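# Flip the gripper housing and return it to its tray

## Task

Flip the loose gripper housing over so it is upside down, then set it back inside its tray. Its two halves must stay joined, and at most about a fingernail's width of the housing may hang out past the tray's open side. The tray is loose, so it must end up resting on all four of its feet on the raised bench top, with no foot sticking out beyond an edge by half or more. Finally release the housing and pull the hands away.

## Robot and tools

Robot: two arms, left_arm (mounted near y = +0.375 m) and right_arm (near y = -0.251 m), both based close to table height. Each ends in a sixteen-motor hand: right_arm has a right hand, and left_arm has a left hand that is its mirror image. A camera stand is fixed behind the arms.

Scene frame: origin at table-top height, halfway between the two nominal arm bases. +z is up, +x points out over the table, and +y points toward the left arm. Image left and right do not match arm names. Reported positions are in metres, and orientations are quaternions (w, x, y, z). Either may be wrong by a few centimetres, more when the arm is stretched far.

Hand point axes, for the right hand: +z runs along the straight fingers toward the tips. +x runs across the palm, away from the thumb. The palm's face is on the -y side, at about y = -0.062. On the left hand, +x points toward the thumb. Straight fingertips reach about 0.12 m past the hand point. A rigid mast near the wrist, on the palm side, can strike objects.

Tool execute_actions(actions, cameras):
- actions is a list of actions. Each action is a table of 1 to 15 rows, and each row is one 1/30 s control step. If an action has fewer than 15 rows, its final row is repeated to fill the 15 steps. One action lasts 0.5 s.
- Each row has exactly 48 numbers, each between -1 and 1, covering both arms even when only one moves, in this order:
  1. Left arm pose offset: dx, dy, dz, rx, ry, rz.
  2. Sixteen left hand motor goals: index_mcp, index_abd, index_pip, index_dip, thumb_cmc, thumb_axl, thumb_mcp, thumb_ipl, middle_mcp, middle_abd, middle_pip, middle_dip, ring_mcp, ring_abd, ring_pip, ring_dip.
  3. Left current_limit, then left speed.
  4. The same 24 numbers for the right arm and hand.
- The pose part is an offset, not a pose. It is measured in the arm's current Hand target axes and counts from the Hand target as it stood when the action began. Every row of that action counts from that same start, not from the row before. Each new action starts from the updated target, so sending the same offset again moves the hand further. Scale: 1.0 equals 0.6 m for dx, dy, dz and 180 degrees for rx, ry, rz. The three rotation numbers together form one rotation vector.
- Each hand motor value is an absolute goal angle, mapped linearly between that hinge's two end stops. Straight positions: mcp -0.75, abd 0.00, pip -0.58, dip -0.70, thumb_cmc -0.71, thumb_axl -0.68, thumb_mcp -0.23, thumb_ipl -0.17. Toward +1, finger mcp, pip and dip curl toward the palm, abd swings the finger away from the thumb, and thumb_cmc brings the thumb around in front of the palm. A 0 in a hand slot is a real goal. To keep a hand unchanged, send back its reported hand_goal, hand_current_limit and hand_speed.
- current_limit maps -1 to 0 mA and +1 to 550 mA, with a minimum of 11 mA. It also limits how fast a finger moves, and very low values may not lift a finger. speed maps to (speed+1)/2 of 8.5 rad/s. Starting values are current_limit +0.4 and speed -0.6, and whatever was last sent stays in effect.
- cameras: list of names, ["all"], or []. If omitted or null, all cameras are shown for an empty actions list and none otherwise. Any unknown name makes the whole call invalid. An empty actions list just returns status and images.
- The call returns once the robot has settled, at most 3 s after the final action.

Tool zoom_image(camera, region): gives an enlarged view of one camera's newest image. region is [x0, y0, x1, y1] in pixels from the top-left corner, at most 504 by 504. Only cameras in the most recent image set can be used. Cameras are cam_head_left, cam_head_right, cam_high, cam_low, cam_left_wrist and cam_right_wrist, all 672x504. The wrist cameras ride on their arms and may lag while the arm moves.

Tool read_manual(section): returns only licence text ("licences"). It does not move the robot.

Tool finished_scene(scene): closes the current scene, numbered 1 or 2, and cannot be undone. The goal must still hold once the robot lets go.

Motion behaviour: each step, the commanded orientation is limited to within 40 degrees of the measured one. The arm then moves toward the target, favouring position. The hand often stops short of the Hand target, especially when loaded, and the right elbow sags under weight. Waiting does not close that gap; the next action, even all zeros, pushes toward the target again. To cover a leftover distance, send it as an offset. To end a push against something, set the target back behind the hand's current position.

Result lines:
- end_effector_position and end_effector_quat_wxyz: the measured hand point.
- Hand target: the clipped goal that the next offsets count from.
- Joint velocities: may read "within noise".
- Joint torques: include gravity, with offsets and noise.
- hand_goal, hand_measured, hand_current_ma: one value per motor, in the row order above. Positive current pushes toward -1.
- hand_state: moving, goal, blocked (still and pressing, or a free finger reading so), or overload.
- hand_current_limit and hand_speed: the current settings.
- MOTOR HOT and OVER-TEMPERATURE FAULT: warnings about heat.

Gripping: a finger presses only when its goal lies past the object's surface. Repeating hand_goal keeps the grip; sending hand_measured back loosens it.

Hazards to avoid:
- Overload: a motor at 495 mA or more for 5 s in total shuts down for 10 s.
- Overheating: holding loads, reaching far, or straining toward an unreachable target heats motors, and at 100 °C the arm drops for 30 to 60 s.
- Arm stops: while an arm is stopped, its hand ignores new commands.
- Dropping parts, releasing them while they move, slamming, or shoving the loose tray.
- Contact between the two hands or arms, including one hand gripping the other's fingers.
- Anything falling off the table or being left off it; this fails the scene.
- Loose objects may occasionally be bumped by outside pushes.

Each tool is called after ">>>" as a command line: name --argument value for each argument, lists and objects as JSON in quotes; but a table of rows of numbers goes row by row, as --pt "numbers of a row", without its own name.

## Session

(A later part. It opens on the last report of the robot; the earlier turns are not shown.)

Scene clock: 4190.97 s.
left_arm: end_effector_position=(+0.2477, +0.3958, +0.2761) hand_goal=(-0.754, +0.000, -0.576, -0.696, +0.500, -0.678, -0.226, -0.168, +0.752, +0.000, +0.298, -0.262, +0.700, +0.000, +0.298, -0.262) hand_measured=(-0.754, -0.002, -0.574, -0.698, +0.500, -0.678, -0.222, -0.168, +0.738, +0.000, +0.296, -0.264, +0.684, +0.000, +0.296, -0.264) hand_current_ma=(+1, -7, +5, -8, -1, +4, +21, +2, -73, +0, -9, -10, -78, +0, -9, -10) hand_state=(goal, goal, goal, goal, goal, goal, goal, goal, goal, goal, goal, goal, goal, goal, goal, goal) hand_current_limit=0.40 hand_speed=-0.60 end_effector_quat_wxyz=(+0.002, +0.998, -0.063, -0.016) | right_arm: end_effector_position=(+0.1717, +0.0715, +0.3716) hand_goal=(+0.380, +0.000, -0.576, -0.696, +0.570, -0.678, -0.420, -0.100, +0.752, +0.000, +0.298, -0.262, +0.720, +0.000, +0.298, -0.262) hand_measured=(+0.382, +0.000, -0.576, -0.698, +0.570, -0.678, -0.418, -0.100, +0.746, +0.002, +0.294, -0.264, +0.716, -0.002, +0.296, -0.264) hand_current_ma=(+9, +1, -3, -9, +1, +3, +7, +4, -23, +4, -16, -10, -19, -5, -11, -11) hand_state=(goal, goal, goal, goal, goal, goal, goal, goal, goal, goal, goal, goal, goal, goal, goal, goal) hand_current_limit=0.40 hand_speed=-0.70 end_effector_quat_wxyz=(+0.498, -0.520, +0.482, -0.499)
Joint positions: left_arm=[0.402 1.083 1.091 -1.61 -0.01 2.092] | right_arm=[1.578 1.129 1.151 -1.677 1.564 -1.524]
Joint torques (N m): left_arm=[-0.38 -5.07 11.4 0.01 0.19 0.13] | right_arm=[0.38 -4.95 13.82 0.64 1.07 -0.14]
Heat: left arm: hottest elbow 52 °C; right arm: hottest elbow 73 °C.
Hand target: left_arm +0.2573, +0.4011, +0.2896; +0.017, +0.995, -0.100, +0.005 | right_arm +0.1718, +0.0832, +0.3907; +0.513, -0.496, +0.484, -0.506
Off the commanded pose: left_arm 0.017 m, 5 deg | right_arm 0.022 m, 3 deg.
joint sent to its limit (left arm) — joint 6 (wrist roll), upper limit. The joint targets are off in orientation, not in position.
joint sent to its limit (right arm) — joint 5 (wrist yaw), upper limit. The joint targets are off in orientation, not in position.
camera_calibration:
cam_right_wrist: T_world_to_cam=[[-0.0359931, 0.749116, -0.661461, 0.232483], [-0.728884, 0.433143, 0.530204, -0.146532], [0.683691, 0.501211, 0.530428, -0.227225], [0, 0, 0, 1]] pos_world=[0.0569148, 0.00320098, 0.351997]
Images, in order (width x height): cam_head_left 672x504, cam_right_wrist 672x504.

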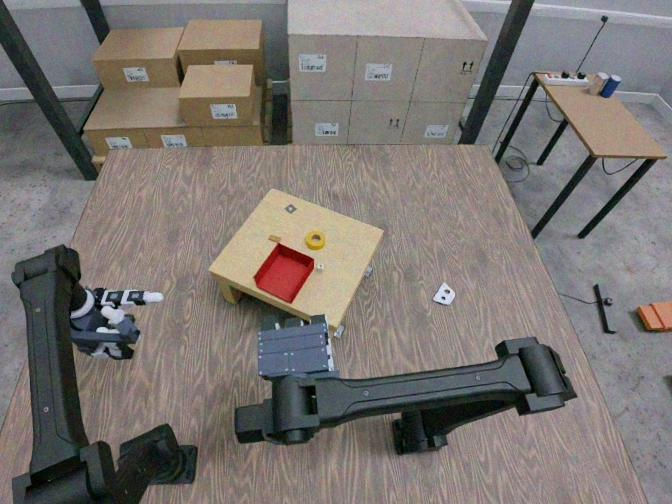

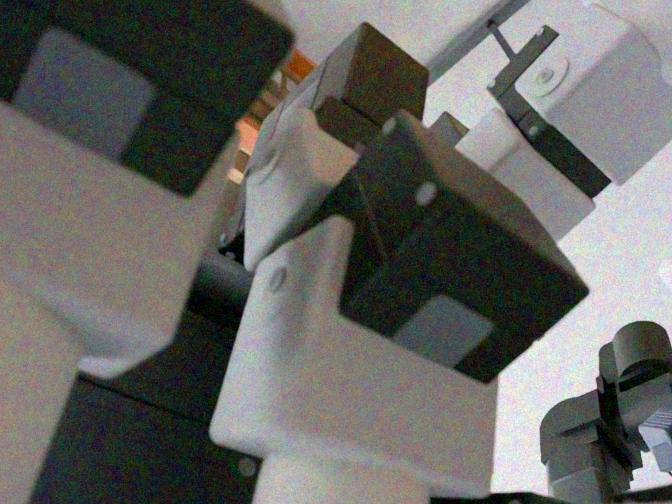

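>>> execute_actions --actions '[[[0,0,0,0,0,0,-0.754,0,-0.576,-0.696,0.5,-0.678,-0.226,-0.168,0.753,0,0.299,-0.261,0.70,0,0.299,-0.261,0.4,-0.6,0.0165,0.117,0,0,0,0,0.38,0,-0.576,-0.696,0.57,-0.678,-0.42,-0.1,0.753,0,0.299,-0.261,0.72,0,0.299,-0.261,0.4,-0.7]],[[0,0,0,0,0,0,-0.754,0,-0.576,-0.696,0.5,-0.678,-0.226,-0.168,0.753,0,0.299,-0.261,0.70,0,0.299,-0.261,0.4,-0.6,0.0165,0.117,0,0,0,0,0.38,0,-0.576,-0.696,0.57,-0.678,-0.42,-0.1,0.753,0,0.299,-0.261,0.72,0,0.299,-0.261,0.4,-0.7]]]' --cameras '["cam_head_left","cam_high","cam_low","cam_left_wrist"]'

Scene clock: 4206.83 s.
left_arm: end_effector_position=(+0.2477, +0.3958, +0.2761) hand_goal=(-0.754, +0.000, -0.576, -0.696, +0.500, -0.678, -0.226, -0.168, +0.752, +0.000, +0.298, -0.262, +0.700, +0.000, +0.298, -0.262) hand_measured=(-0.754, -0.002, -0.574, -0.698, +0.500, -0.678, -0.222, -0.168, +0.738, +0.000, +0.296, -0.264, +0.684, +0.000, +0.296, -0.264) hand_current_ma=(+1, -7, +5, -8, -1, +4, +21, +2, -73, +0, -9, -10, -78, +0, -9, -10) hand_state=(goal, goal, goal, goal, goal, goal, goal, goal, goal, goal, goal, goal, goal, goal, goal, goal) hand_current_limit=0.40 hand_speed=-0.60 end_effector_quat_wxyz=(+0.002, +0.998, -0.063, -0.016) | right_arm: end_effector_position=(+0.1748, +0.0583, +0.2500) hand_goal=(+0.380, +0.000, -0.576, -0.696, +0.570, -0.678, -0.420, -0.100, +0.752, +0.000, +0.298, -0.262, +0.720, +0.000, +0.298, -0.262) hand_measured=(+0.382, +0.000, -0.576, -0.698, +0.570, -0.678, -0.418, -0.100, +0.746, +0.002, +0.294, -0.264, +0.716, -0.002, +0.296, -0.264) hand_current_ma=(+9, +1, -3, -9, +0, +3, +7, +4, -23, +4, -16, -10, -19, -5, -11, -11) hand_state=(goal, goal, goal, goal, goal, goal, goal, goal, goal, goal, goal, goal, goal, goal, goal, goal) hand_current_limit=0.40 hand_speed=-0.70 end_effector_quat_wxyz=(+0.500, -0.514, +0.487, -0.498)
Joint positions: left_arm=[0.402 1.083 1.091 -1.61 -0.01 2.092] | right_arm=[1.57 1.171 0.853 -1.469 1.568 -1.38]
Joint torques (N m): left_arm=[-0.09 -4.84 11.44 0.01 0.23 0.14] | right_arm=[-0.03 -5.71 8.94 1.09 0.88 0.13]
Heat: left arm: hottest elbow 52 °C; right arm: hottest elbow 73 °C.
Hand target: left_arm +0.2573, +0.4011, +0.2896; +0.017, +0.995, -0.100, +0.005 | right_arm +0.1776, +0.0629, +0.2506; +0.513, -0.496, +0.485, -0.506
Off the commanded pose: left_arm 0.017 m, 5 deg | right_arm 0.005 m, 3 deg.
joint read past its limit (right arm) — joint 5 (wrist yaw), upper limit.
joint sent to its limit (left arm) — joint 6 (wrist roll), upper limit. The joint targets are off in orientation, not in position.
joint sent to its limit (right arm) — joint 5 (wrist yaw), upper limit. The joint targets still meet the commanded pose.
camera_calibration:
cam_left_wrist: T_world_to_cam=[[-0.691296, 0.720747, 0.0513151, -0.162858], [0.530772, 0.458328, 0.712893, -0.559243], [0.490297, 0.520056, -0.699393, -0.0119798], [0, 0, 0, 1]] pos_world=[0.190121, 0.379927, 0.398659]
Images, in order (width x height): cam_head_left 672x504, cam_high 672x504, cam_low 672x504, cam_left_wrist 672x504.

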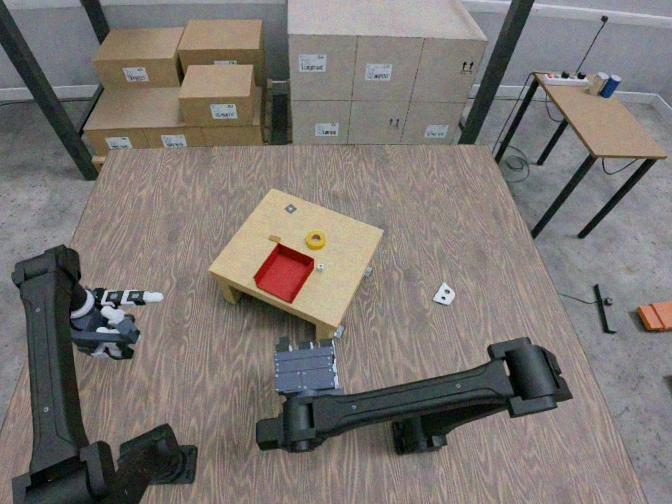

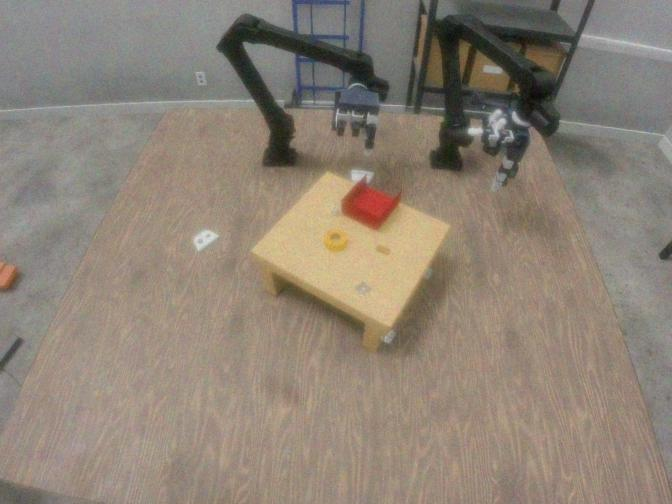

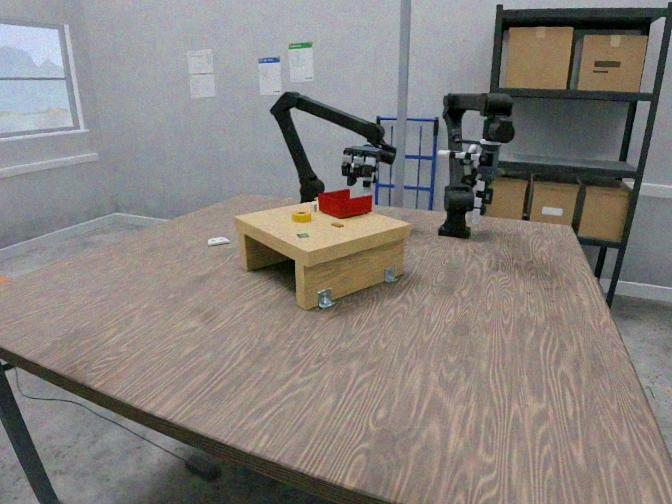

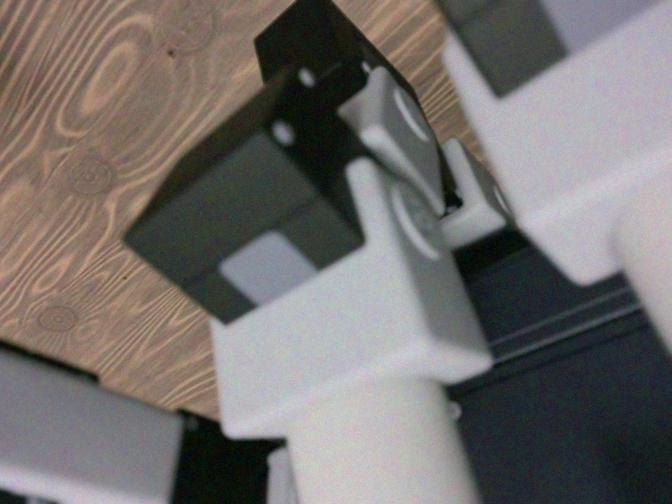

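>>> zoom_image --camera "cam_high" --region '[300, 60, 440, 200]'

>>> zoom_image --camera "cam_head_left" --region '[240, 320, 400, 480]'

Scaled by 3.600 from the camera's 672x504 image, which has a finer 960x720 frame.

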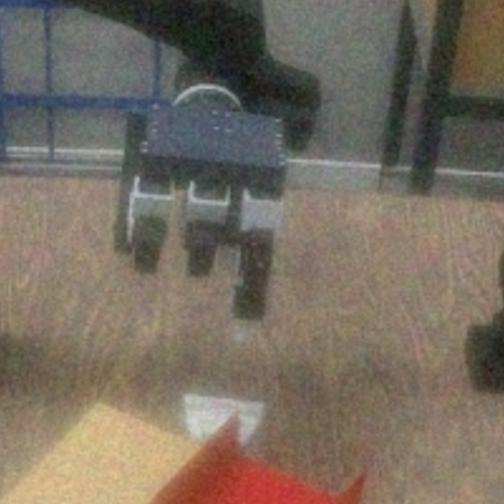

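Scaled by 3.150 from the camera's 672x504 image, which has a finer 960x720 frame.

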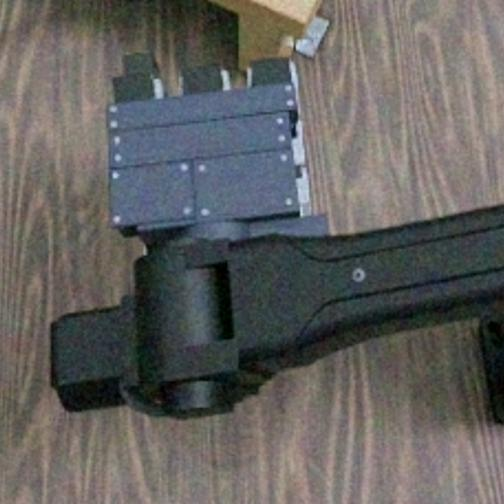

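>>> execute_actions --actions '[[[0,0,0,0,0,0,-0.754,0,-0.576,-0.696,0.5,-0.678,-0.226,-0.168,0.753,0,0.299,-0.261,0.70,0,0.299,-0.261,0.4,-0.6,0.005,0.1,0,0,0,0,0.38,0,-0.576,-0.696,0.57,-0.678,-0.42,-0.1,0.753,0,0.299,-0.261,0.72,0,0.299,-0.261,0.4,-0.7]],[[0,0,0,0,0,0,-0.754,0,-0.576,-0.696,0.5,-0.678,-0.226,-0.168,0.753,0,0.299,-0.261,0.70,0,0.299,-0.261,0.4,-0.6,0,0.1,0,0,0,0,0.38,0,-0.576,-0.696,0.57,-0.678,-0.42,-0.1,0.753,0,0.299,-0.261,0.72,0,0.299,-0.261,0.4,-0.7]]]' --cameras '["cam_head_left","cam_head_right","cam_high"]'

>>> zoom_image --camera "cam_high" --region '[310, 100, 410, 200]'

>>> zoom_image --camera "cam_head_left" --region '[230, 320, 390, 480]'

>>> zoom_image --camera "cam_head_right" --region '[230, 320, 390, 480]'

Scene clock: 4249.10 s.
left_arm: end_effector_position=(+0.2477, +0.3958, +0.2761) hand_goal=(-0.754, +0.000, -0.576, -0.696, +0.500, -0.678, -0.226, -0.168, +0.752, +0.000, +0.298, -0.262, +0.700, +0.000, +0.298, -0.262) hand_measured=(-0.754, -0.002, -0.574, -0.698, +0.500, -0.678, -0.222, -0.168, +0.738, +0.000, +0.296, -0.264, +0.684, +0.000, +0.296, -0.264) hand_current_ma=(+1, -7, +5, -8, -1, +4, +21, +2, -73, +0, -9, -10, -78, +0, -9, -10) hand_state=(goal, goal, goal, goal, goal, goal, goal, goal, goal, goal, goal, goal, goal, goal, goal, goal) hand_current_limit=0.40 hand_speed=-0.60 end_effector_quat_wxyz=(+0.002, +0.998, -0.063, -0.016) | right_arm: end_effector_position=(+0.1792, +0.0545, +0.1305) hand_goal=(+0.380, +0.000, -0.576, -0.696, +0.570, -0.678, -0.420, -0.100, +0.752, +0.000, +0.298, -0.262, +0.720, +0.000, +0.298, -0.262) hand_measured=(+0.382, +0.000, -0.576, -0.698, +0.568, -0.678, -0.418, -0.100, +0.746, +0.002, +0.294, -0.264, +0.716, -0.002, +0.296, -0.264) hand_current_ma=(+9, +0, -3, -9, -4, +3, +7, +4, -23, +4, -16, -10, -19, -5, -11, -11) hand_state=(goal, goal, goal, goal, goal, goal, goal, goal, goal, goal, goal, goal, goal, goal, goal, goal) hand_current_limit=0.40 hand_speed=-0.70 end_effector_quat_wxyz=(+0.498, -0.509, +0.492, -0.500)
Joint positions: left_arm=[0.402 1.083 1.091 -1.61 -0.01 2.092] | right_arm=[1.556 1.388 0.67 -1.202 1.568 -1.24]
Joint torques (N m): left_arm=[-0.44 -4.78 11.43 0.01 0.17 0.12] | right_arm=[0.09 -6.18 7.45 0.96 0.84 0.17]
Heat: left arm: hottest elbow 52 °C; right arm: hottest elbow 63 °C.
Hand target: left_arm +0.2573, +0.4011, +0.2896; +0.017, +0.995, -0.100, +0.005 | right_arm +0.1823, +0.0594, +0.1307; +0.513, -0.496, +0.485, -0.506
Off the commanded pose: left_arm 0.017 m, 5 deg | right_arm 0.006 m, 3 deg.
joint read past its limit (right arm) — joint 5 (wrist yaw), upper limit.
joint sent to its limit (left arm) — joint 6 (wrist roll), upper limit. The joint targets are off in orientation, not in position.
joint sent to its limit (right arm) — joint 5 (wrist yaw), upper limit. The joint targets are off in orientation, not in position.
Images, in order (width x height): cam_head_left 672x504, cam_head_right 672x504, cam_high 672x504.

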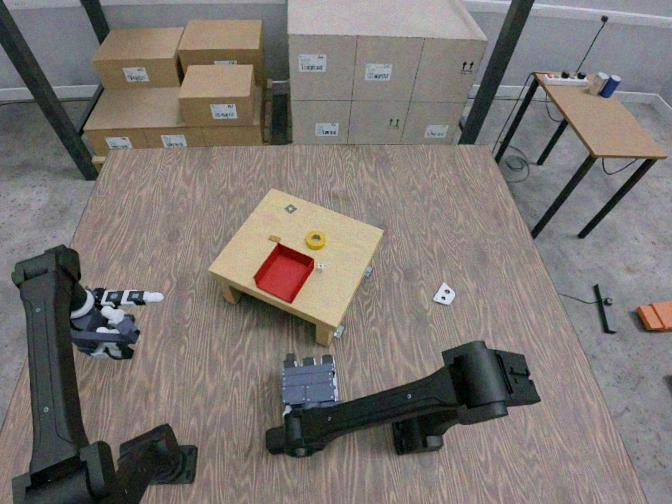

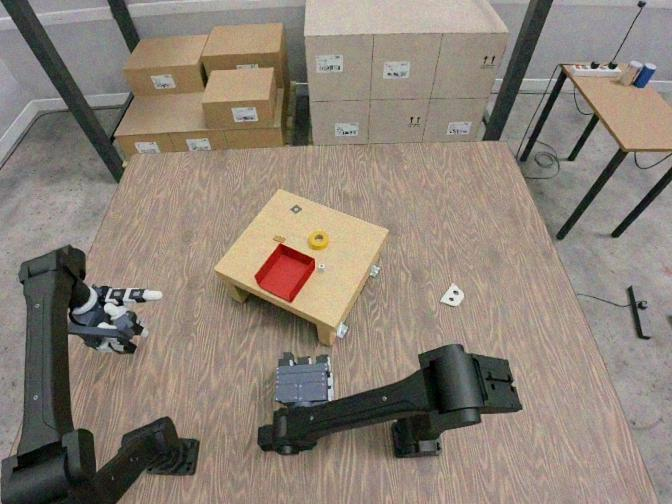

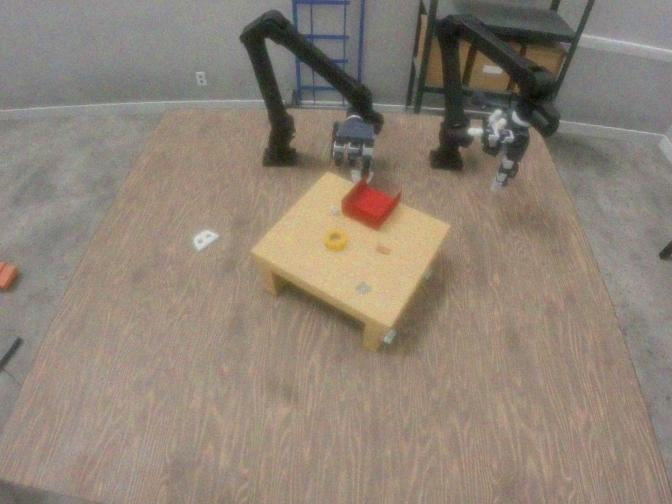

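Scaled by 5.040 from the camera's 672x504 image, which has a finer 960x720 frame.

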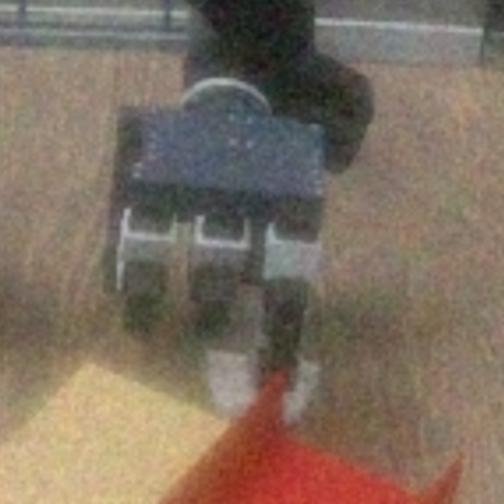

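Scaled by 3.150 from the camera's 672x504 image, which has a finer 960x720 frame.

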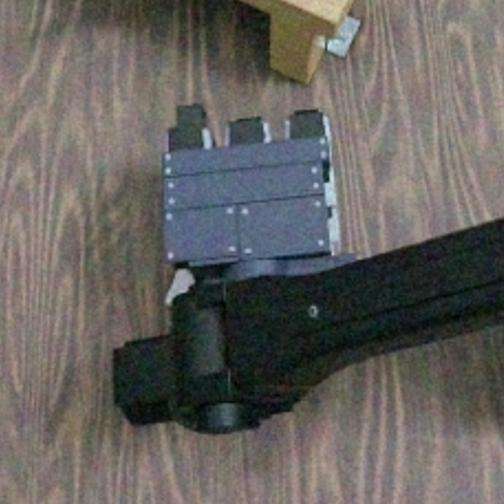

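Scaled by 3.150 from the camera's 672x504 image, which has a finer 960x720 frame.

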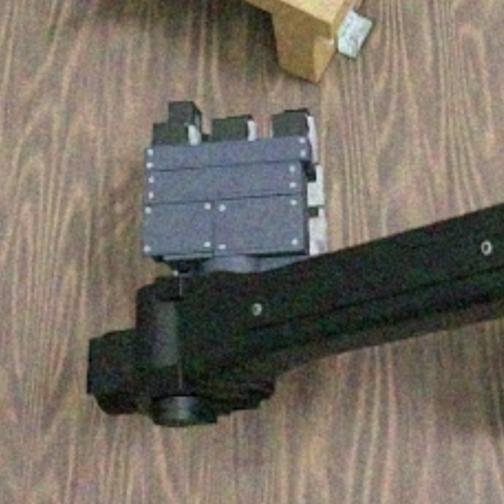

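>>> execute_actions --actions '[[[0,0,0,0,0,0,-0.754,0,-0.576,-0.696,0.5,-0.678,-0.226,-0.168,0.753,0,0.299,-0.261,0.70,0,0.299,-0.261,0.4,-0.6,0.008,0.06,0.006,0,0,0,0.38,0,-0.576,-0.696,0.57,-0.678,-0.42,-0.1,0.753,0,0.299,-0.261,0.72,0,0.299,-0.261,0.4,-0.7]]]' --cameras '["cam_head_left","cam_high","cam_right_wrist"]'

>>> zoom_image --camera "cam_high" --region '[310, 100, 410, 200]'

>>> zoom_image --camera "cam_head_left" --region '[230, 320, 390, 480]'

Scene clock: 4270.33 s.
left_arm: end_effector_position=(+0.2477, +0.3958, +0.2761) hand_goal=(-0.754, +0.000, -0.576, -0.696, +0.500, -0.678, -0.226, -0.168, +0.752, +0.000, +0.298, -0.262, +0.700, +0.000, +0.298, -0.262) hand_measured=(-0.754, -0.002, -0.574, -0.698, +0.500, -0.678, -0.222, -0.168, +0.738, +0.000, +0.296, -0.264, +0.684, +0.000, +0.296, -0.264) hand_current_ma=(+1, -7, +5, -8, -1, +4, +21, +2, -73, +0, -9, -10, -78, +0, -9, -10) hand_state=(goal, goal, goal, goal, goal, goal, goal, goal, goal, goal, goal, goal, goal, goal, goal, goal) hand_current_limit=0.40 hand_speed=-0.60 end_effector_quat_wxyz=(+0.002, +0.998, -0.063, -0.016) | right_arm: end_effector_position=(+0.1839, +0.0527, +0.0964) hand_goal=(+0.380, +0.000, -0.576, -0.696, +0.570, -0.678, -0.420, -0.100, +0.752, +0.000, +0.298, -0.262, +0.720, +0.000, +0.298, -0.262) hand_measured=(+0.382, +0.000, -0.576, -0.698, +0.568, -0.678, -0.418, -0.100, +0.746, +0.002, +0.294, -0.264, +0.716, -0.002, +0.296, -0.264) hand_current_ma=(+9, +0, -3, -9, -5, +3, +7, +4, -23, +4, -16, -10, -19, -5, -11, -11) hand_state=(goal, goal, goal, goal, goal, goal, goal, goal, goal, goal, goal, goal, goal, goal, goal, goal) hand_current_limit=0.40 hand_speed=-0.70 end_effector_quat_wxyz=(+0.496, -0.504, +0.498, -0.503)
Joint positions: left_arm=[0.402 1.083 1.091 -1.61 -0.01 2.092] | right_arm=[1.54 1.482 0.639 -1.113 1.568 -1.199]
Joint torques (N m): left_arm=[-0.5 -4.84 11.34 0.02 0.19 0.15] | right_arm=[0.15 -6.65 5.86 0.91 0.88 0.15]
Heat: left arm: hottest elbow 53 °C; right arm: hottest elbow 60 °C.
Hand target: left_arm +0.2573, +0.4011, +0.2896; +0.017, +0.995, -0.100, +0.005 | right_arm +0.1873, +0.0544, +0.0948; +0.513, -0.496, +0.484, -0.506
Off the commanded pose: left_arm 0.017 m, 5 deg | right_arm 0.004 m, 3 deg.
joint read past its limit (right arm) — joint 5 (wrist yaw), upper limit.
joint sent to its limit (left arm) — joint 6 (wrist roll), upper limit. The joint targets are off in orientation, not in position.
joint sent to its limit (right arm) — joint 5 (wrist yaw), upper limit. The joint targets are off in orientation, not in position.
camera_calibration:
cam_right_wrist: T_world_to_cam=[[-0.00513089, 0.766657, -0.642036, 0.0565661], [-0.713572, 0.446992, 0.539457, 0.012042], [0.700564, 0.460907, 0.544771, -0.0825944], [0, 0, 0, 1]] pos_world=[0.0667457, -0.0106812, 0.0748164]
Images, in order (width x height): cam_head_left 672x504, cam_high 672x504, cam_right_wrist 672x504.

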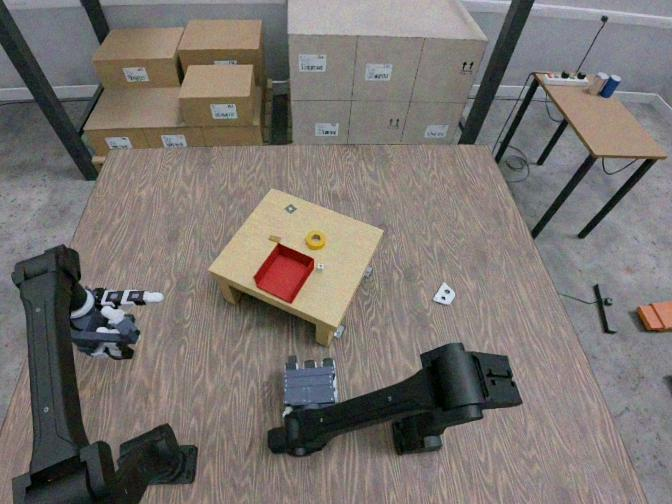

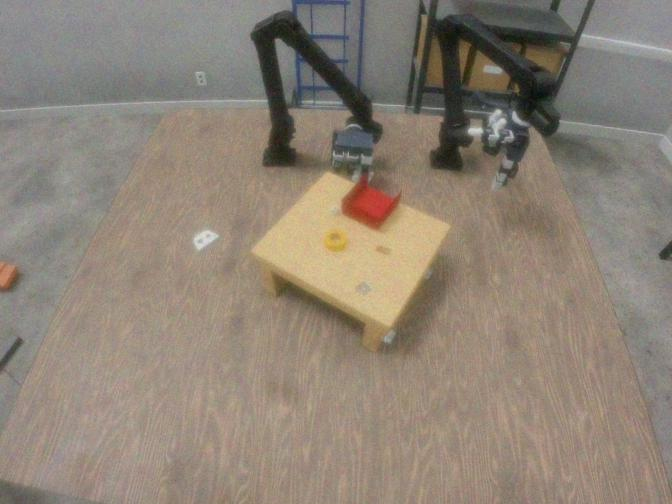

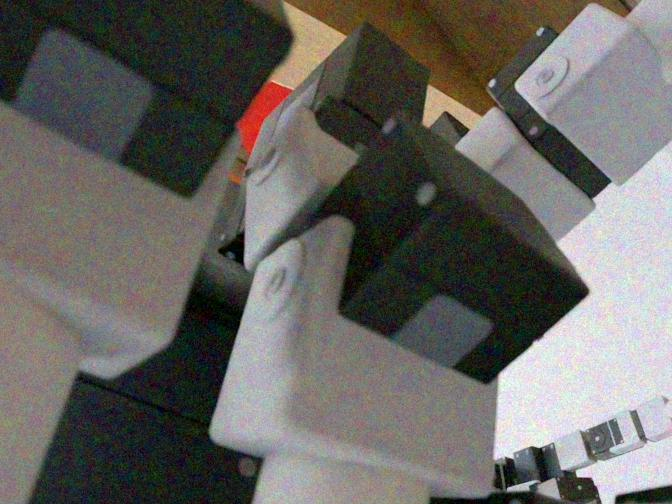

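Scaled by 5.040 from the camera's 672x504 image, which has a finer 960x720 frame.

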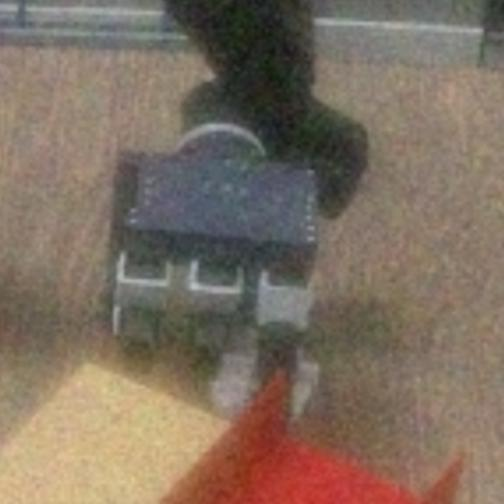

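Scaled by 3.150 from the camera's 672x504 image, which has a finer 960x720 frame.

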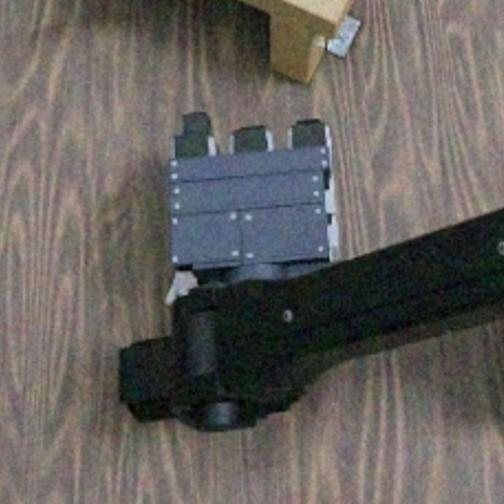

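>>> execute_actions --actions '[[[0,0,0,0,0,0,-0.754,0,-0.576,-0.696,0.5,-0.678,-0.226,-0.168,0.753,0,0.299,-0.261,0.70,0,0.299,-0.261,0.4,-0.6,0,0.015,0,0,0,0,0.38,0,-0.576,-0.696,0.57,-0.678,-0.42,-0.1,0.753,0,0.299,-0.261,0.72,0,0.299,-0.261,0.4,-0.8]],[[0,0,0,0,0,0,-0.754,0,-0.576,-0.696,0.5,-0.678,-0.226,-0.168,0.753,0,0.299,-0.261,0.70,0,0.299,-0.261,0.4,-0.6,0,0,0,0,0,0,0.42,0,-0.576,-0.696,0.57,-0.678,-0.38,-0.1,0.753,0,0.299,-0.261,0.72,0,0.299,-0.261,0.4,-0.8]]]'

Scene clock: 4280.57 s.
left_arm: end_effector_position=(+0.2477, +0.3958, +0.2761) hand_goal=(-0.754, +0.000, -0.576, -0.696, +0.500, -0.678, -0.226, -0.168, +0.752, +0.000, +0.298, -0.262, +0.700, +0.000, +0.298, -0.262) hand_measured=(-0.754, -0.002, -0.574, -0.698, +0.500, -0.678, -0.222, -0.168, +0.738, +0.000, +0.296, -0.264, +0.684, +0.000, +0.296, -0.264) hand_current_ma=(+1, -7, +5, -8, -1, +4, +21, +2, -73, +0, -9, -10, -78, +0, -9, -10) hand_state=(goal, goal, goal, goal, goal, goal, goal, goal, goal, goal, goal, goal, goal, goal, goal, goal) hand_current_limit=0.40 hand_speed=-0.60 end_effector_quat_wxyz=(+0.002, +0.998, -0.063, -0.016) | right_arm: end_effector_position=(+0.1843, +0.0560, +0.0893) hand_goal=(+0.420, +0.000, -0.576, -0.696, +0.570, -0.678, -0.380, -0.100, +0.752, +0.000, +0.298, -0.262, +0.720, +0.000, +0.298, -0.262) hand_measured=(+0.420, +0.000, -0.576, -0.698, +0.568, -0.678, -0.382, -0.100, +0.746, +0.002, +0.294, -0.264, +0.716, -0.002, +0.296, -0.264) hand_current_ma=(-2, +0, -3, -9, -5, +3, -8, +4, -23, +4, -16, -10, -19, -5, -11, -11) hand_state=(goal, goal, goal, goal, goal, goal, goal, goal, goal, goal, goal, goal, goal, goal, goal, goal) hand_current_limit=0.40 hand_speed=-0.80 end_effector_quat_wxyz=(+0.498, -0.501, +0.501, -0.500)
Joint positions: left_arm=[0.402 1.083 1.091 -1.61 -0.01 2.092] | right_arm=[1.539 1.507 0.639 -1.084 1.568 -1.192]
Joint torques (N m): left_arm=[-0.32 -4.95 11.37 -0.18 0.19 0.13] | right_arm=[0.21 -6.95 5.18 0.85 0.84 0.11]
Heat: left arm: hottest elbow 53 °C; right arm: hottest elbow 58 °C.
Hand target: left_arm +0.2573, +0.4011, +0.2896; +0.017, +0.995, -0.100, +0.005 | right_arm +0.1877, +0.0543, +0.0858; +0.513, -0.496, +0.484, -0.506
Off the commanded pose: left_arm 0.017 m, 5 deg | right_arm 0.005 m, 3 deg.
joint read past its limit (right arm) — joint 5 (wrist yaw), upper limit.
joint sent to its limit (left arm) — joint 6 (wrist roll), upper limit. The joint targets are off in orientation, not in position.
joint sent to its limit (right arm) — joint 5 (wrist yaw), upper limit. The joint targets are off in orientation, not in position.

>>> execute_actions --actions '[[[0,0,0,0,0,0,-0.754,0,-0.576,-0.696,0.5,-0.678,-0.226,-0.168,0.753,0,0.299,-0.261,0.70,0,0.299,-0.261,0.4,-0.6,0,0,0,0,0,0,0.46,0,-0.576,-0.696,0.57,-0.678,-0.34,-0.1,0.753,0,0.299,-0.261,0.72,0,0.299,-0.261,0.4,-0.85]],[[0,0,0,0,0,0,-0.754,0,-0.576,-0.696,0.5,-0.678,-0.226,-0.168,0.753,0,0.299,-0.261,0.70,0,0.299,-0.261,0.4,-0.6,0,0,0,0,0,0,0.5,0,-0.576,-0.696,0.57,-0.678,-0.31,-0.1,0.753,0,0.299,-0.261,0.72,0,0.299,-0.261,0.4,-0.85]],[[0,0,0,0,0,0,-0.754,0,-0.576,-0.696,0.5,-0.678,-0.226,-0.168,0.753,0,0.299,-0.261,0.70,0,0.299,-0.261,0.4,-0.6,0,0,0,0,0,0,0.53,0,-0.576,-0.696,0.57,-0.678,-0.28,-0.1,0.753,0,0.299,-0.261,0.72,0,0.299,-0.261,0.4,-0.85]]]'

>>> execute_actions --actions '[]' --cameras '["cam_head_left","cam_high","cam_head_right"]'

>>> zoom_image --camera "cam_high" --region '[310, 100, 410, 200]'

>>> zoom_image --camera "cam_head_left" --region '[230, 340, 350, 460]'

Scene clock: 4290.57 s.
left_arm: end_effector_position=(+0.2477, +0.3958, +0.2761) hand_goal=(-0.754, +0.000, -0.576, -0.696, +0.500, -0.678, -0.226, -0.168, +0.752, +0.000, +0.298, -0.262, +0.700, +0.000, +0.298, -0.262) hand_measured=(-0.754, -0.002, -0.574, -0.698, +0.500, -0.678, -0.222, -0.168, +0.738, +0.000, +0.296, -0.264, +0.684, +0.000, +0.296, -0.264) hand_current_ma=(+1, -7, +5, -8, -1, +4, +21, +2, -73, +0, -9, -10, -78, +0, -9, -10) hand_state=(goal, goal, goal, goal, goal, goal, goal, goal, goal, goal, goal, goal, goal, goal, goal, goal) hand_current_limit=0.40 hand_speed=-0.60 end_effector_quat_wxyz=(+0.002, +0.998, -0.063, -0.016) | right_arm: end_effector_position=(+0.1843, +0.0560, +0.0893) hand_goal=(+0.530, +0.000, -0.576, -0.696, +0.570, -0.678, -0.280, -0.100, +0.752, +0.000, +0.298, -0.262, +0.720, +0.000, +0.298, -0.262) hand_measured=(+0.514, +0.000, -0.580, -0.698, +0.570, -0.678, -0.296, -0.102, +0.746, +0.002, +0.294, -0.264, +0.716, -0.002, +0.296, -0.264) hand_current_ma=(-72, +0, -15, -9, -2, +3, -89, -11, -23, +4, -16, -10, -19, -5, -11, -11) hand_state=(goal, goal, goal, goal, goal, goal, goal, goal, goal, goal, goal, goal, goal, goal, goal, goal) hand_current_limit=0.40 hand_speed=-0.85 end_effector_quat_wxyz=(+0.498, -0.501, +0.501, -0.500)
Joint positions: left_arm=[0.402 1.083 1.091 -1.61 -0.01 2.092] | right_arm=[1.539 1.507 0.639 -1.084 1.568 -1.192]
Joint torques (N m): left_arm=[-0.5 -4.89 11.3 0.06 0.2 0.15] | right_arm=[0.26 -6.71 5.37 0.98 0.84 0.13]
Heat: left arm: hottest elbow 53 °C; right arm: hottest elbow 57 °C.
Hand target: left_arm +0.2573, +0.4011, +0.2896; +0.017, +0.995, -0.100, +0.005 | right_arm +0.1877, +0.0543, +0.0858; +0.513, -0.496, +0.484, -0.506
Off the commanded pose: left_arm 0.017 m, 5 deg | right_arm 0.005 m, 3 deg.
joint read past its limit (right arm) — joint 5 (wrist yaw), upper limit.
joint sent to its limit (left arm) — joint 6 (wrist roll), upper limit. The joint targets are off in orientation, not in position.
joint sent to its limit (right arm) — joint 5 (wrist yaw), upper limit. The joint targets are off in orientation, not in position.

Scene clock: 4290.57 s.
left_arm: end_effector_position=(+0.2477, +0.3958, +0.2761) hand_goal=(-0.754, +0.000, -0.576, -0.696, +0.500, -0.678, -0.226, -0.168, +0.752, +0.000, +0.298, -0.262, +0.700, +0.000, +0.298, -0.262) hand_measured=(-0.754, -0.002, -0.574, -0.698, +0.500, -0.678, -0.222, -0.168, +0.738, +0.000, +0.296, -0.264, +0.684, +0.000, +0.296, -0.264) hand_current_ma=(+1, -7, +5, -8, -1, +4, +21, +2, -73, +0, -9, -10, -78, +0, -9, -10) hand_state=(goal, goal, goal, goal, goal, goal, goal, goal, goal, goal, goal, goal, goal, goal, goal, goal) hand_current_limit=0.40 hand_speed=-0.60 end_effector_quat_wxyz=(+0.002, +0.998, -0.063, -0.016) | right_arm: end_effector_position=(+0.1843, +0.0560, +0.0893) hand_goal=(+0.530, +0.000, -0.576, -0.696, +0.570, -0.678, -0.280, -0.100, +0.752, +0.000, +0.298, -0.262, +0.720, +0.000, +0.298, -0.262) hand_measured=(+0.514, +0.000, -0.580, -0.698, +0.570, -0.678, -0.296, -0.102, +0.746, +0.002, +0.294, -0.264, +0.716, -0.002, +0.296, -0.264) hand_current_ma=(-72, +0, -15, -9, -2, +3, -89, -11, -23, +4, -16, -10, -19, -5, -11, -11) hand_state=(goal, goal, goal, goal, goal, goal, goal, goal, goal, goal, goal, goal, goal, goal, goal, goal) hand_current_limit=0.40 hand_speed=-0.85 end_effector_quat_wxyz=(+0.498, -0.501, +0.501, -0.500)
Joint positions: left_arm=[0.402 1.083 1.091 -1.61 -0.01 2.092] | right_arm=[1.539 1.507 0.639 -1.084 1.568 -1.192]
Joint velocities: within noise
Joint torques (N m): left_arm=[-0.5 -4.89 11.3 0.06 0.2 0.15] | right_arm=[0.26 -6.71 5.37 0.98 0.84 0.13]
Heat: left arm: hottest elbow 53 °C; right arm: hottest elbow 57 °C.
Hand target: left_arm +0.2573, +0.4011, +0.2896; +0.017, +0.995, -0.100, +0.005 | right_arm +0.1877, +0.0543, +0.0858; +0.513, -0.496, +0.484, -0.506
Off the commanded pose: left_arm 0.017 m, 5 deg | right_arm 0.005 m, 3 deg.
Images, in order (width x height): cam_head_left 672x504, cam_head_right 672x504, cam_high 672x504.

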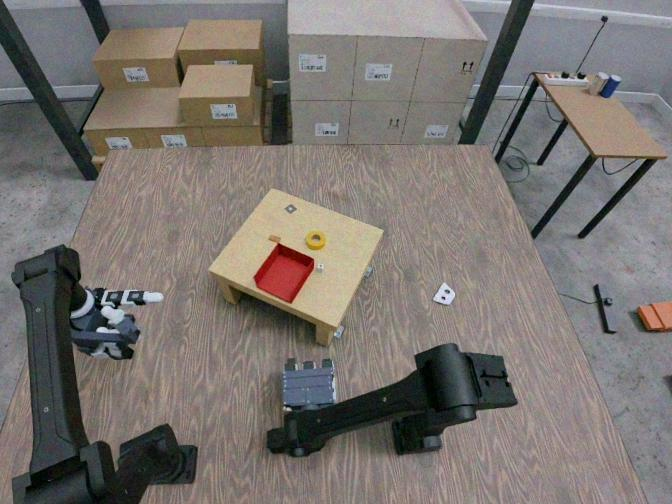

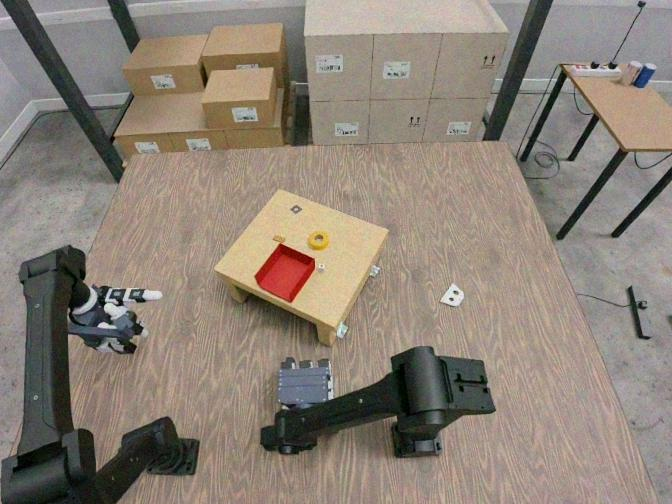

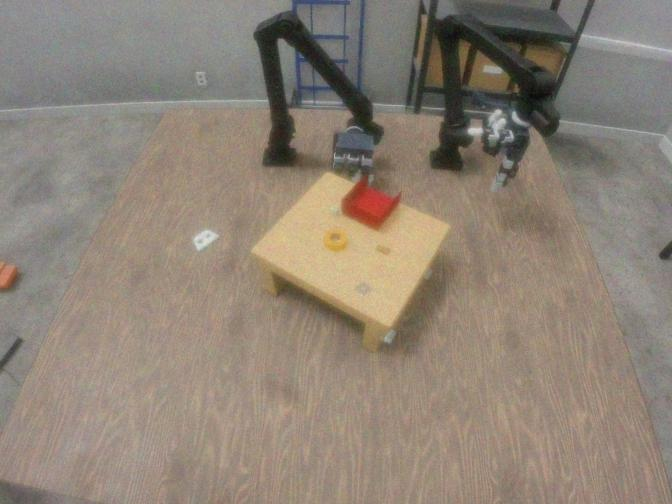

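Scaled by 5.040 from the camera's 672x504 image, which has a finer 960x720 frame.

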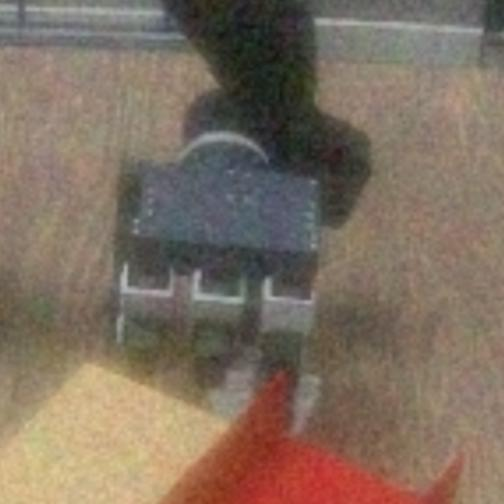

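Scaled by 4.200 from the camera's 672x504 image, which has a finer 960x720 frame.

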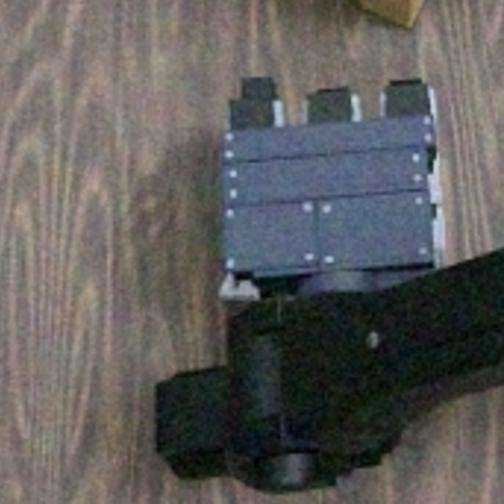

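>>> execute_actions --actions '[[[0,0,0,0,0,0,-0.754,0,-0.576,-0.696,0.5,-0.678,-0.226,-0.168,0.753,0,0.299,-0.261,0.70,0,0.299,-0.261,0.4,-0.6,0,0,0,0,0,0,0.56,0,-0.576,-0.696,0.57,-0.678,-0.23,-0.1,0.753,0,0.299,-0.261,0.72,0,0.299,-0.261,0.4,-0.85]],[[0,0,0,0,0,0,-0.754,0,-0.576,-0.696,0.5,-0.678,-0.226,-0.168,0.753,0,0.299,-0.261,0.70,0,0.299,-0.261,0.4,-0.6,0,0,0,0,0,0,0.60,0,-0.576,-0.696,0.57,-0.678,-0.17,-0.1,0.753,0,0.299,-0.261,0.72,0,0.299,-0.261,0.4,-0.85]]]' --cameras '["cam_head_left","cam_high"]'

>>> zoom_image --camera "cam_high" --region '[310, 100, 410, 200]'

Scene clock: 4298.00 s.
left_arm: end_effector_position=(+0.2477, +0.3958, +0.2761) hand_goal=(-0.754, +0.000, -0.576, -0.696, +0.500, -0.678, -0.226, -0.168, +0.752, +0.000, +0.298, -0.262, +0.700, +0.000, +0.298, -0.262) hand_measured=(-0.754, -0.002, -0.574, -0.698, +0.500, -0.678, -0.222, -0.168, +0.738, +0.000, +0.296, -0.264, +0.684, +0.000, +0.296, -0.264) hand_current_ma=(+1, -7, +5, -8, -1, +4, +21, +2, -73, +0, -9, -10, -78, +0, -9, -10) hand_state=(goal, goal, goal, goal, goal, goal, goal, goal, goal, goal, goal, goal, goal, goal, goal, goal) hand_current_limit=0.40 hand_speed=-0.60 end_effector_quat_wxyz=(+0.002, +0.998, -0.063, -0.016) | right_arm: end_effector_position=(+0.1843, +0.0560, +0.0893) hand_goal=(+0.600, +0.000, -0.576, -0.696, +0.570, -0.678, -0.170, -0.100, +0.752, +0.000, +0.298, -0.262, +0.720, +0.000, +0.298, -0.262) hand_measured=(+0.516, -0.004, -0.600, -0.706, +0.580, -0.678, -0.264, -0.116, +0.746, +0.002, +0.294, -0.264, +0.716, -0.002, +0.296, -0.264) hand_current_ma=(-385, -13, -103, -38, +38, +3, -385, -92, -23, +4, -16, -10, -19, -5, -11, -11) hand_state=(blocked, goal, blocked, goal, goal, goal, blocked, goal, goal, goal, goal, goal, goal, goal, goal, goal) hand_current_limit=0.40 hand_speed=-0.85 end_effector_quat_wxyz=(+0.498, -0.501, +0.501, -0.500)
Joint positions: left_arm=[0.402 1.083 1.091 -1.61 -0.01 2.092] | right_arm=[1.539 1.507 0.639 -1.084 1.568 -1.192]
Joint torques (N m): left_arm=[-0.26 -4.66 11.41 -0.03 0.2 0.16] | right_arm=[-0.26 -6.65 5.22 0.77 0.82 0.13]
Heat: left arm: hottest elbow 53 °C; right arm: hottest elbow 56 °C.
Hand target: left_arm +0.2573, +0.4011, +0.2896; +0.017, +0.995, -0.100, +0.005 | right_arm +0.1877, +0.0543, +0.0858; +0.513, -0.496, +0.484, -0.506
Off the commanded pose: left_arm 0.017 m, 5 deg | right_arm 0.005 m, 3 deg.
joint read past its limit (right arm) — joint 5 (wrist yaw), upper limit.
joint sent to its limit (left arm) — joint 6 (wrist roll), upper limit. The joint targets are off in orientation, not in position.
joint sent to its limit (right arm) — joint 5 (wrist yaw), upper limit. The joint targets are off in orientation, not in position.
Images, in order (width x height): cam_head_left 672x504, cam_high 672x504.

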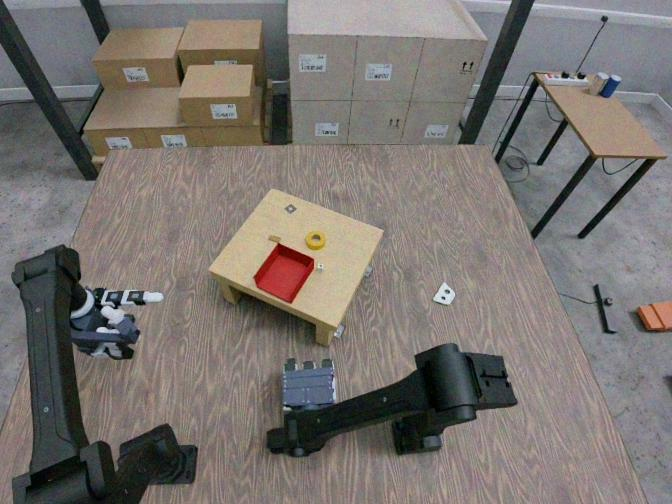

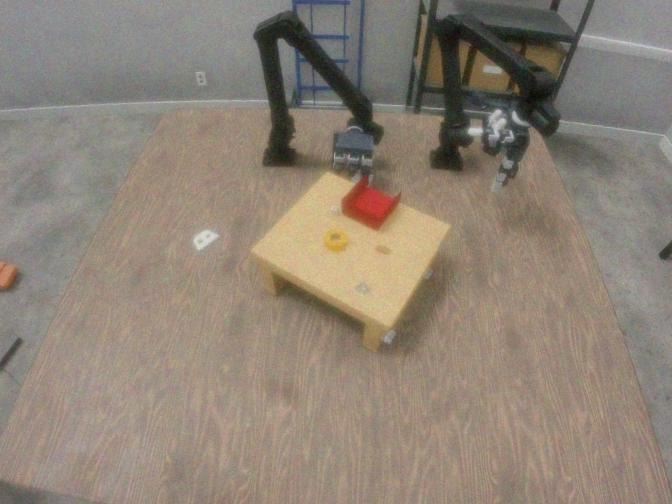

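Scaled by 5.040 from the camera's 672x504 image, which has a finer 960x720 frame.

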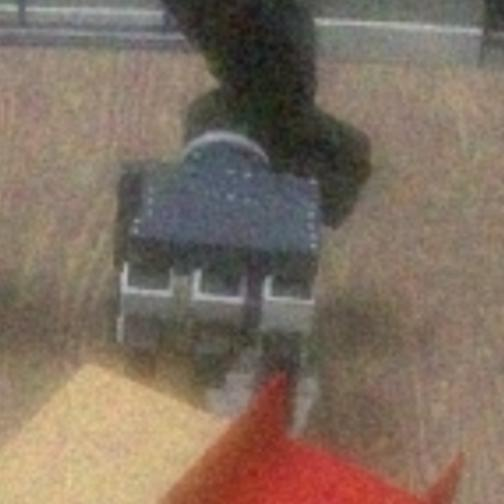

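>>> execute_actions --actions '[[[0,0,0,0,0,0,-0.754,0,-0.576,-0.696,0.5,-0.678,-0.226,-0.168,0.753,0,0.299,-0.261,0.70,0,0.299,-0.261,0.4,-0.6,0,-0.08,0,0,0,0,0.60,0,-0.576,-0.696,0.57,-0.678,-0.17,-0.1,0.753,0,0.299,-0.261,0.72,0,0.299,-0.261,0.4,-0.85]],[[0,0,0,0,0,0,-0.754,0,-0.576,-0.696,0.5,-0.678,-0.226,-0.168,0.753,0,0.299,-0.261,0.70,0,0.299,-0.261,0.4,-0.6,0,-0.12,0,0,0,0,0.60,0,-0.576,-0.696,0.57,-0.678,-0.17,-0.1,0.753,0,0.299,-0.261,0.72,0,0.299,-0.261,0.4,-0.85]]]' --cameras '["cam_head_left","cam_high"]'

>>> zoom_image --camera "cam_high" --region '[300, 70, 440, 210]'

Scene clock: 4308.93 s.
left_arm: end_effector_position=(+0.2477, +0.3958, +0.2761) hand_goal=(-0.754, +0.000, -0.576, -0.696, +0.500, -0.678, -0.226, -0.168, +0.752, +0.000, +0.298, -0.262, +0.700, +0.000, +0.298, -0.262) hand_measured=(-0.754, -0.002, -0.574, -0.698, +0.500, -0.678, -0.222, -0.168, +0.738, +0.000, +0.296, -0.264, +0.684, +0.000, +0.296, -0.264) hand_current_ma=(+1, -7, +5, -8, -1, +4, +21, +2, -73, +0, -9, -10, -78, +0, -9, -10) hand_state=(goal, goal, goal, goal, goal, goal, goal, goal, goal, goal, goal, goal, goal, goal, goal, goal) hand_current_limit=0.40 hand_speed=-0.60 end_effector_quat_wxyz=(+0.002, +0.998, -0.063, -0.016) | right_arm: end_effector_position=(+0.1842, +0.0459, +0.1905) hand_goal=(+0.600, +0.000, -0.576, -0.696, +0.570, -0.678, -0.170, -0.100, +0.752, +0.000, +0.298, -0.262, +0.720, +0.000, +0.298, -0.262) hand_measured=(+0.516, -0.006, -0.606, -0.708, +0.582, -0.678, -0.258, -0.116, +0.746, +0.002, +0.294, -0.264, +0.716, -0.002, +0.296, -0.264) hand_current_ma=(-385, -24, -129, -54, +46, +3, -385, -94, -23, +4, -16, -10, -19, -5, -11, -11) hand_state=(blocked, goal, blocked, goal, goal, goal, blocked, goal, goal, goal, goal, goal, goal, goal, goal, goal) hand_current_limit=0.40 hand_speed=-0.85 end_effector_quat_wxyz=(+0.496, -0.502, +0.499, -0.502)
Joint positions: left_arm=[0.402 1.083 1.091 -1.61 -0.01 2.092] | right_arm=[1.539 1.229 0.726 -1.314 1.568 -1.334]
Joint torques (N m): left_arm=[-0.5 -4.78 11.41 0.03 0.18 0.14] | right_arm=[1.38 -6.36 11.21 -0.08 0.9 -0.15]
Heat: left arm: hottest elbow 53 °C; right arm: hottest elbow 55 °C.
Hand target: left_arm +0.2573, +0.4011, +0.2896; +0.017, +0.995, -0.100, +0.005 | right_arm +0.1831, +0.0550, +0.2058; +0.513, -0.496, +0.485, -0.506
Off the commanded pose: left_arm 0.017 m, 5 deg | right_arm 0.018 m, 3 deg.
joint read past its limit (right arm) — joint 5 (wrist yaw), upper limit.
joint sent to its limit (left arm) — joint 6 (wrist roll), upper limit. The joint targets are off in orientation, not in position.
joint sent to its limit (right arm) — joint 5 (wrist yaw), upper limit. The joint targets are off in orientation, not in position.
Images, in order (width x height): cam_head_left 672x504, cam_high 672x504.

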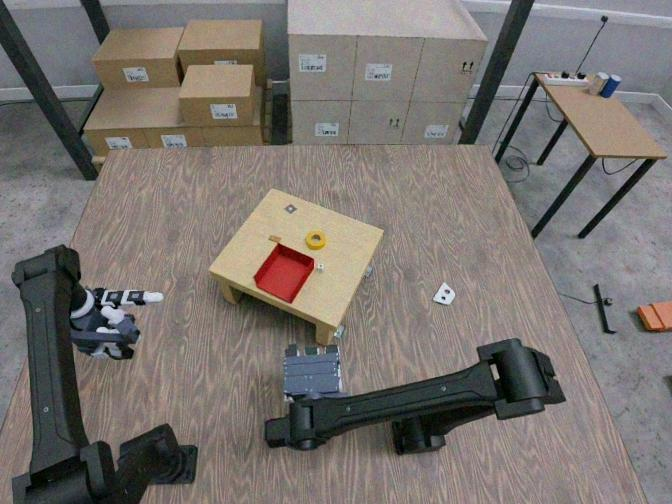

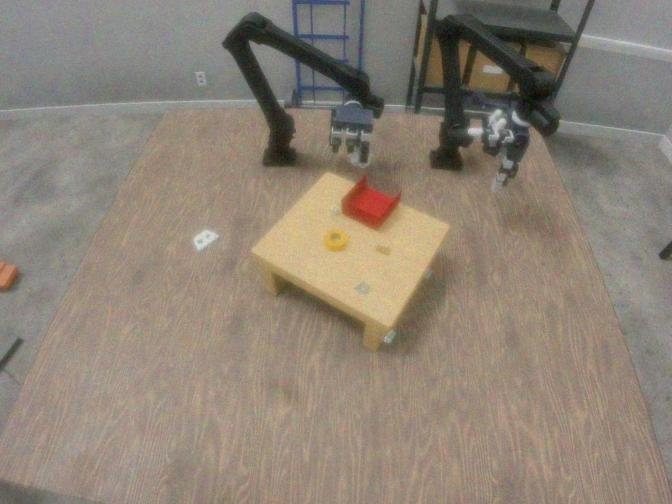

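Scaled by 3.600 from the camera's 672x504 image, which has a finer 960x720 frame.

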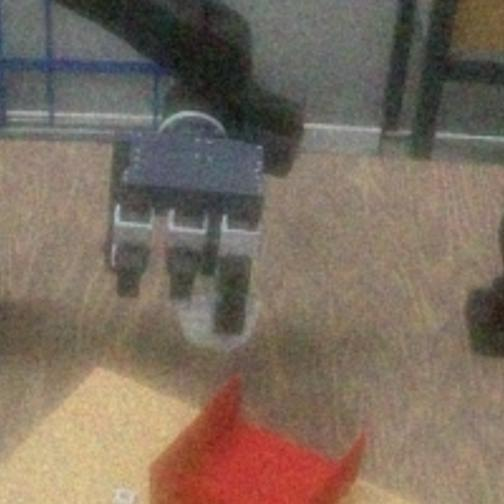

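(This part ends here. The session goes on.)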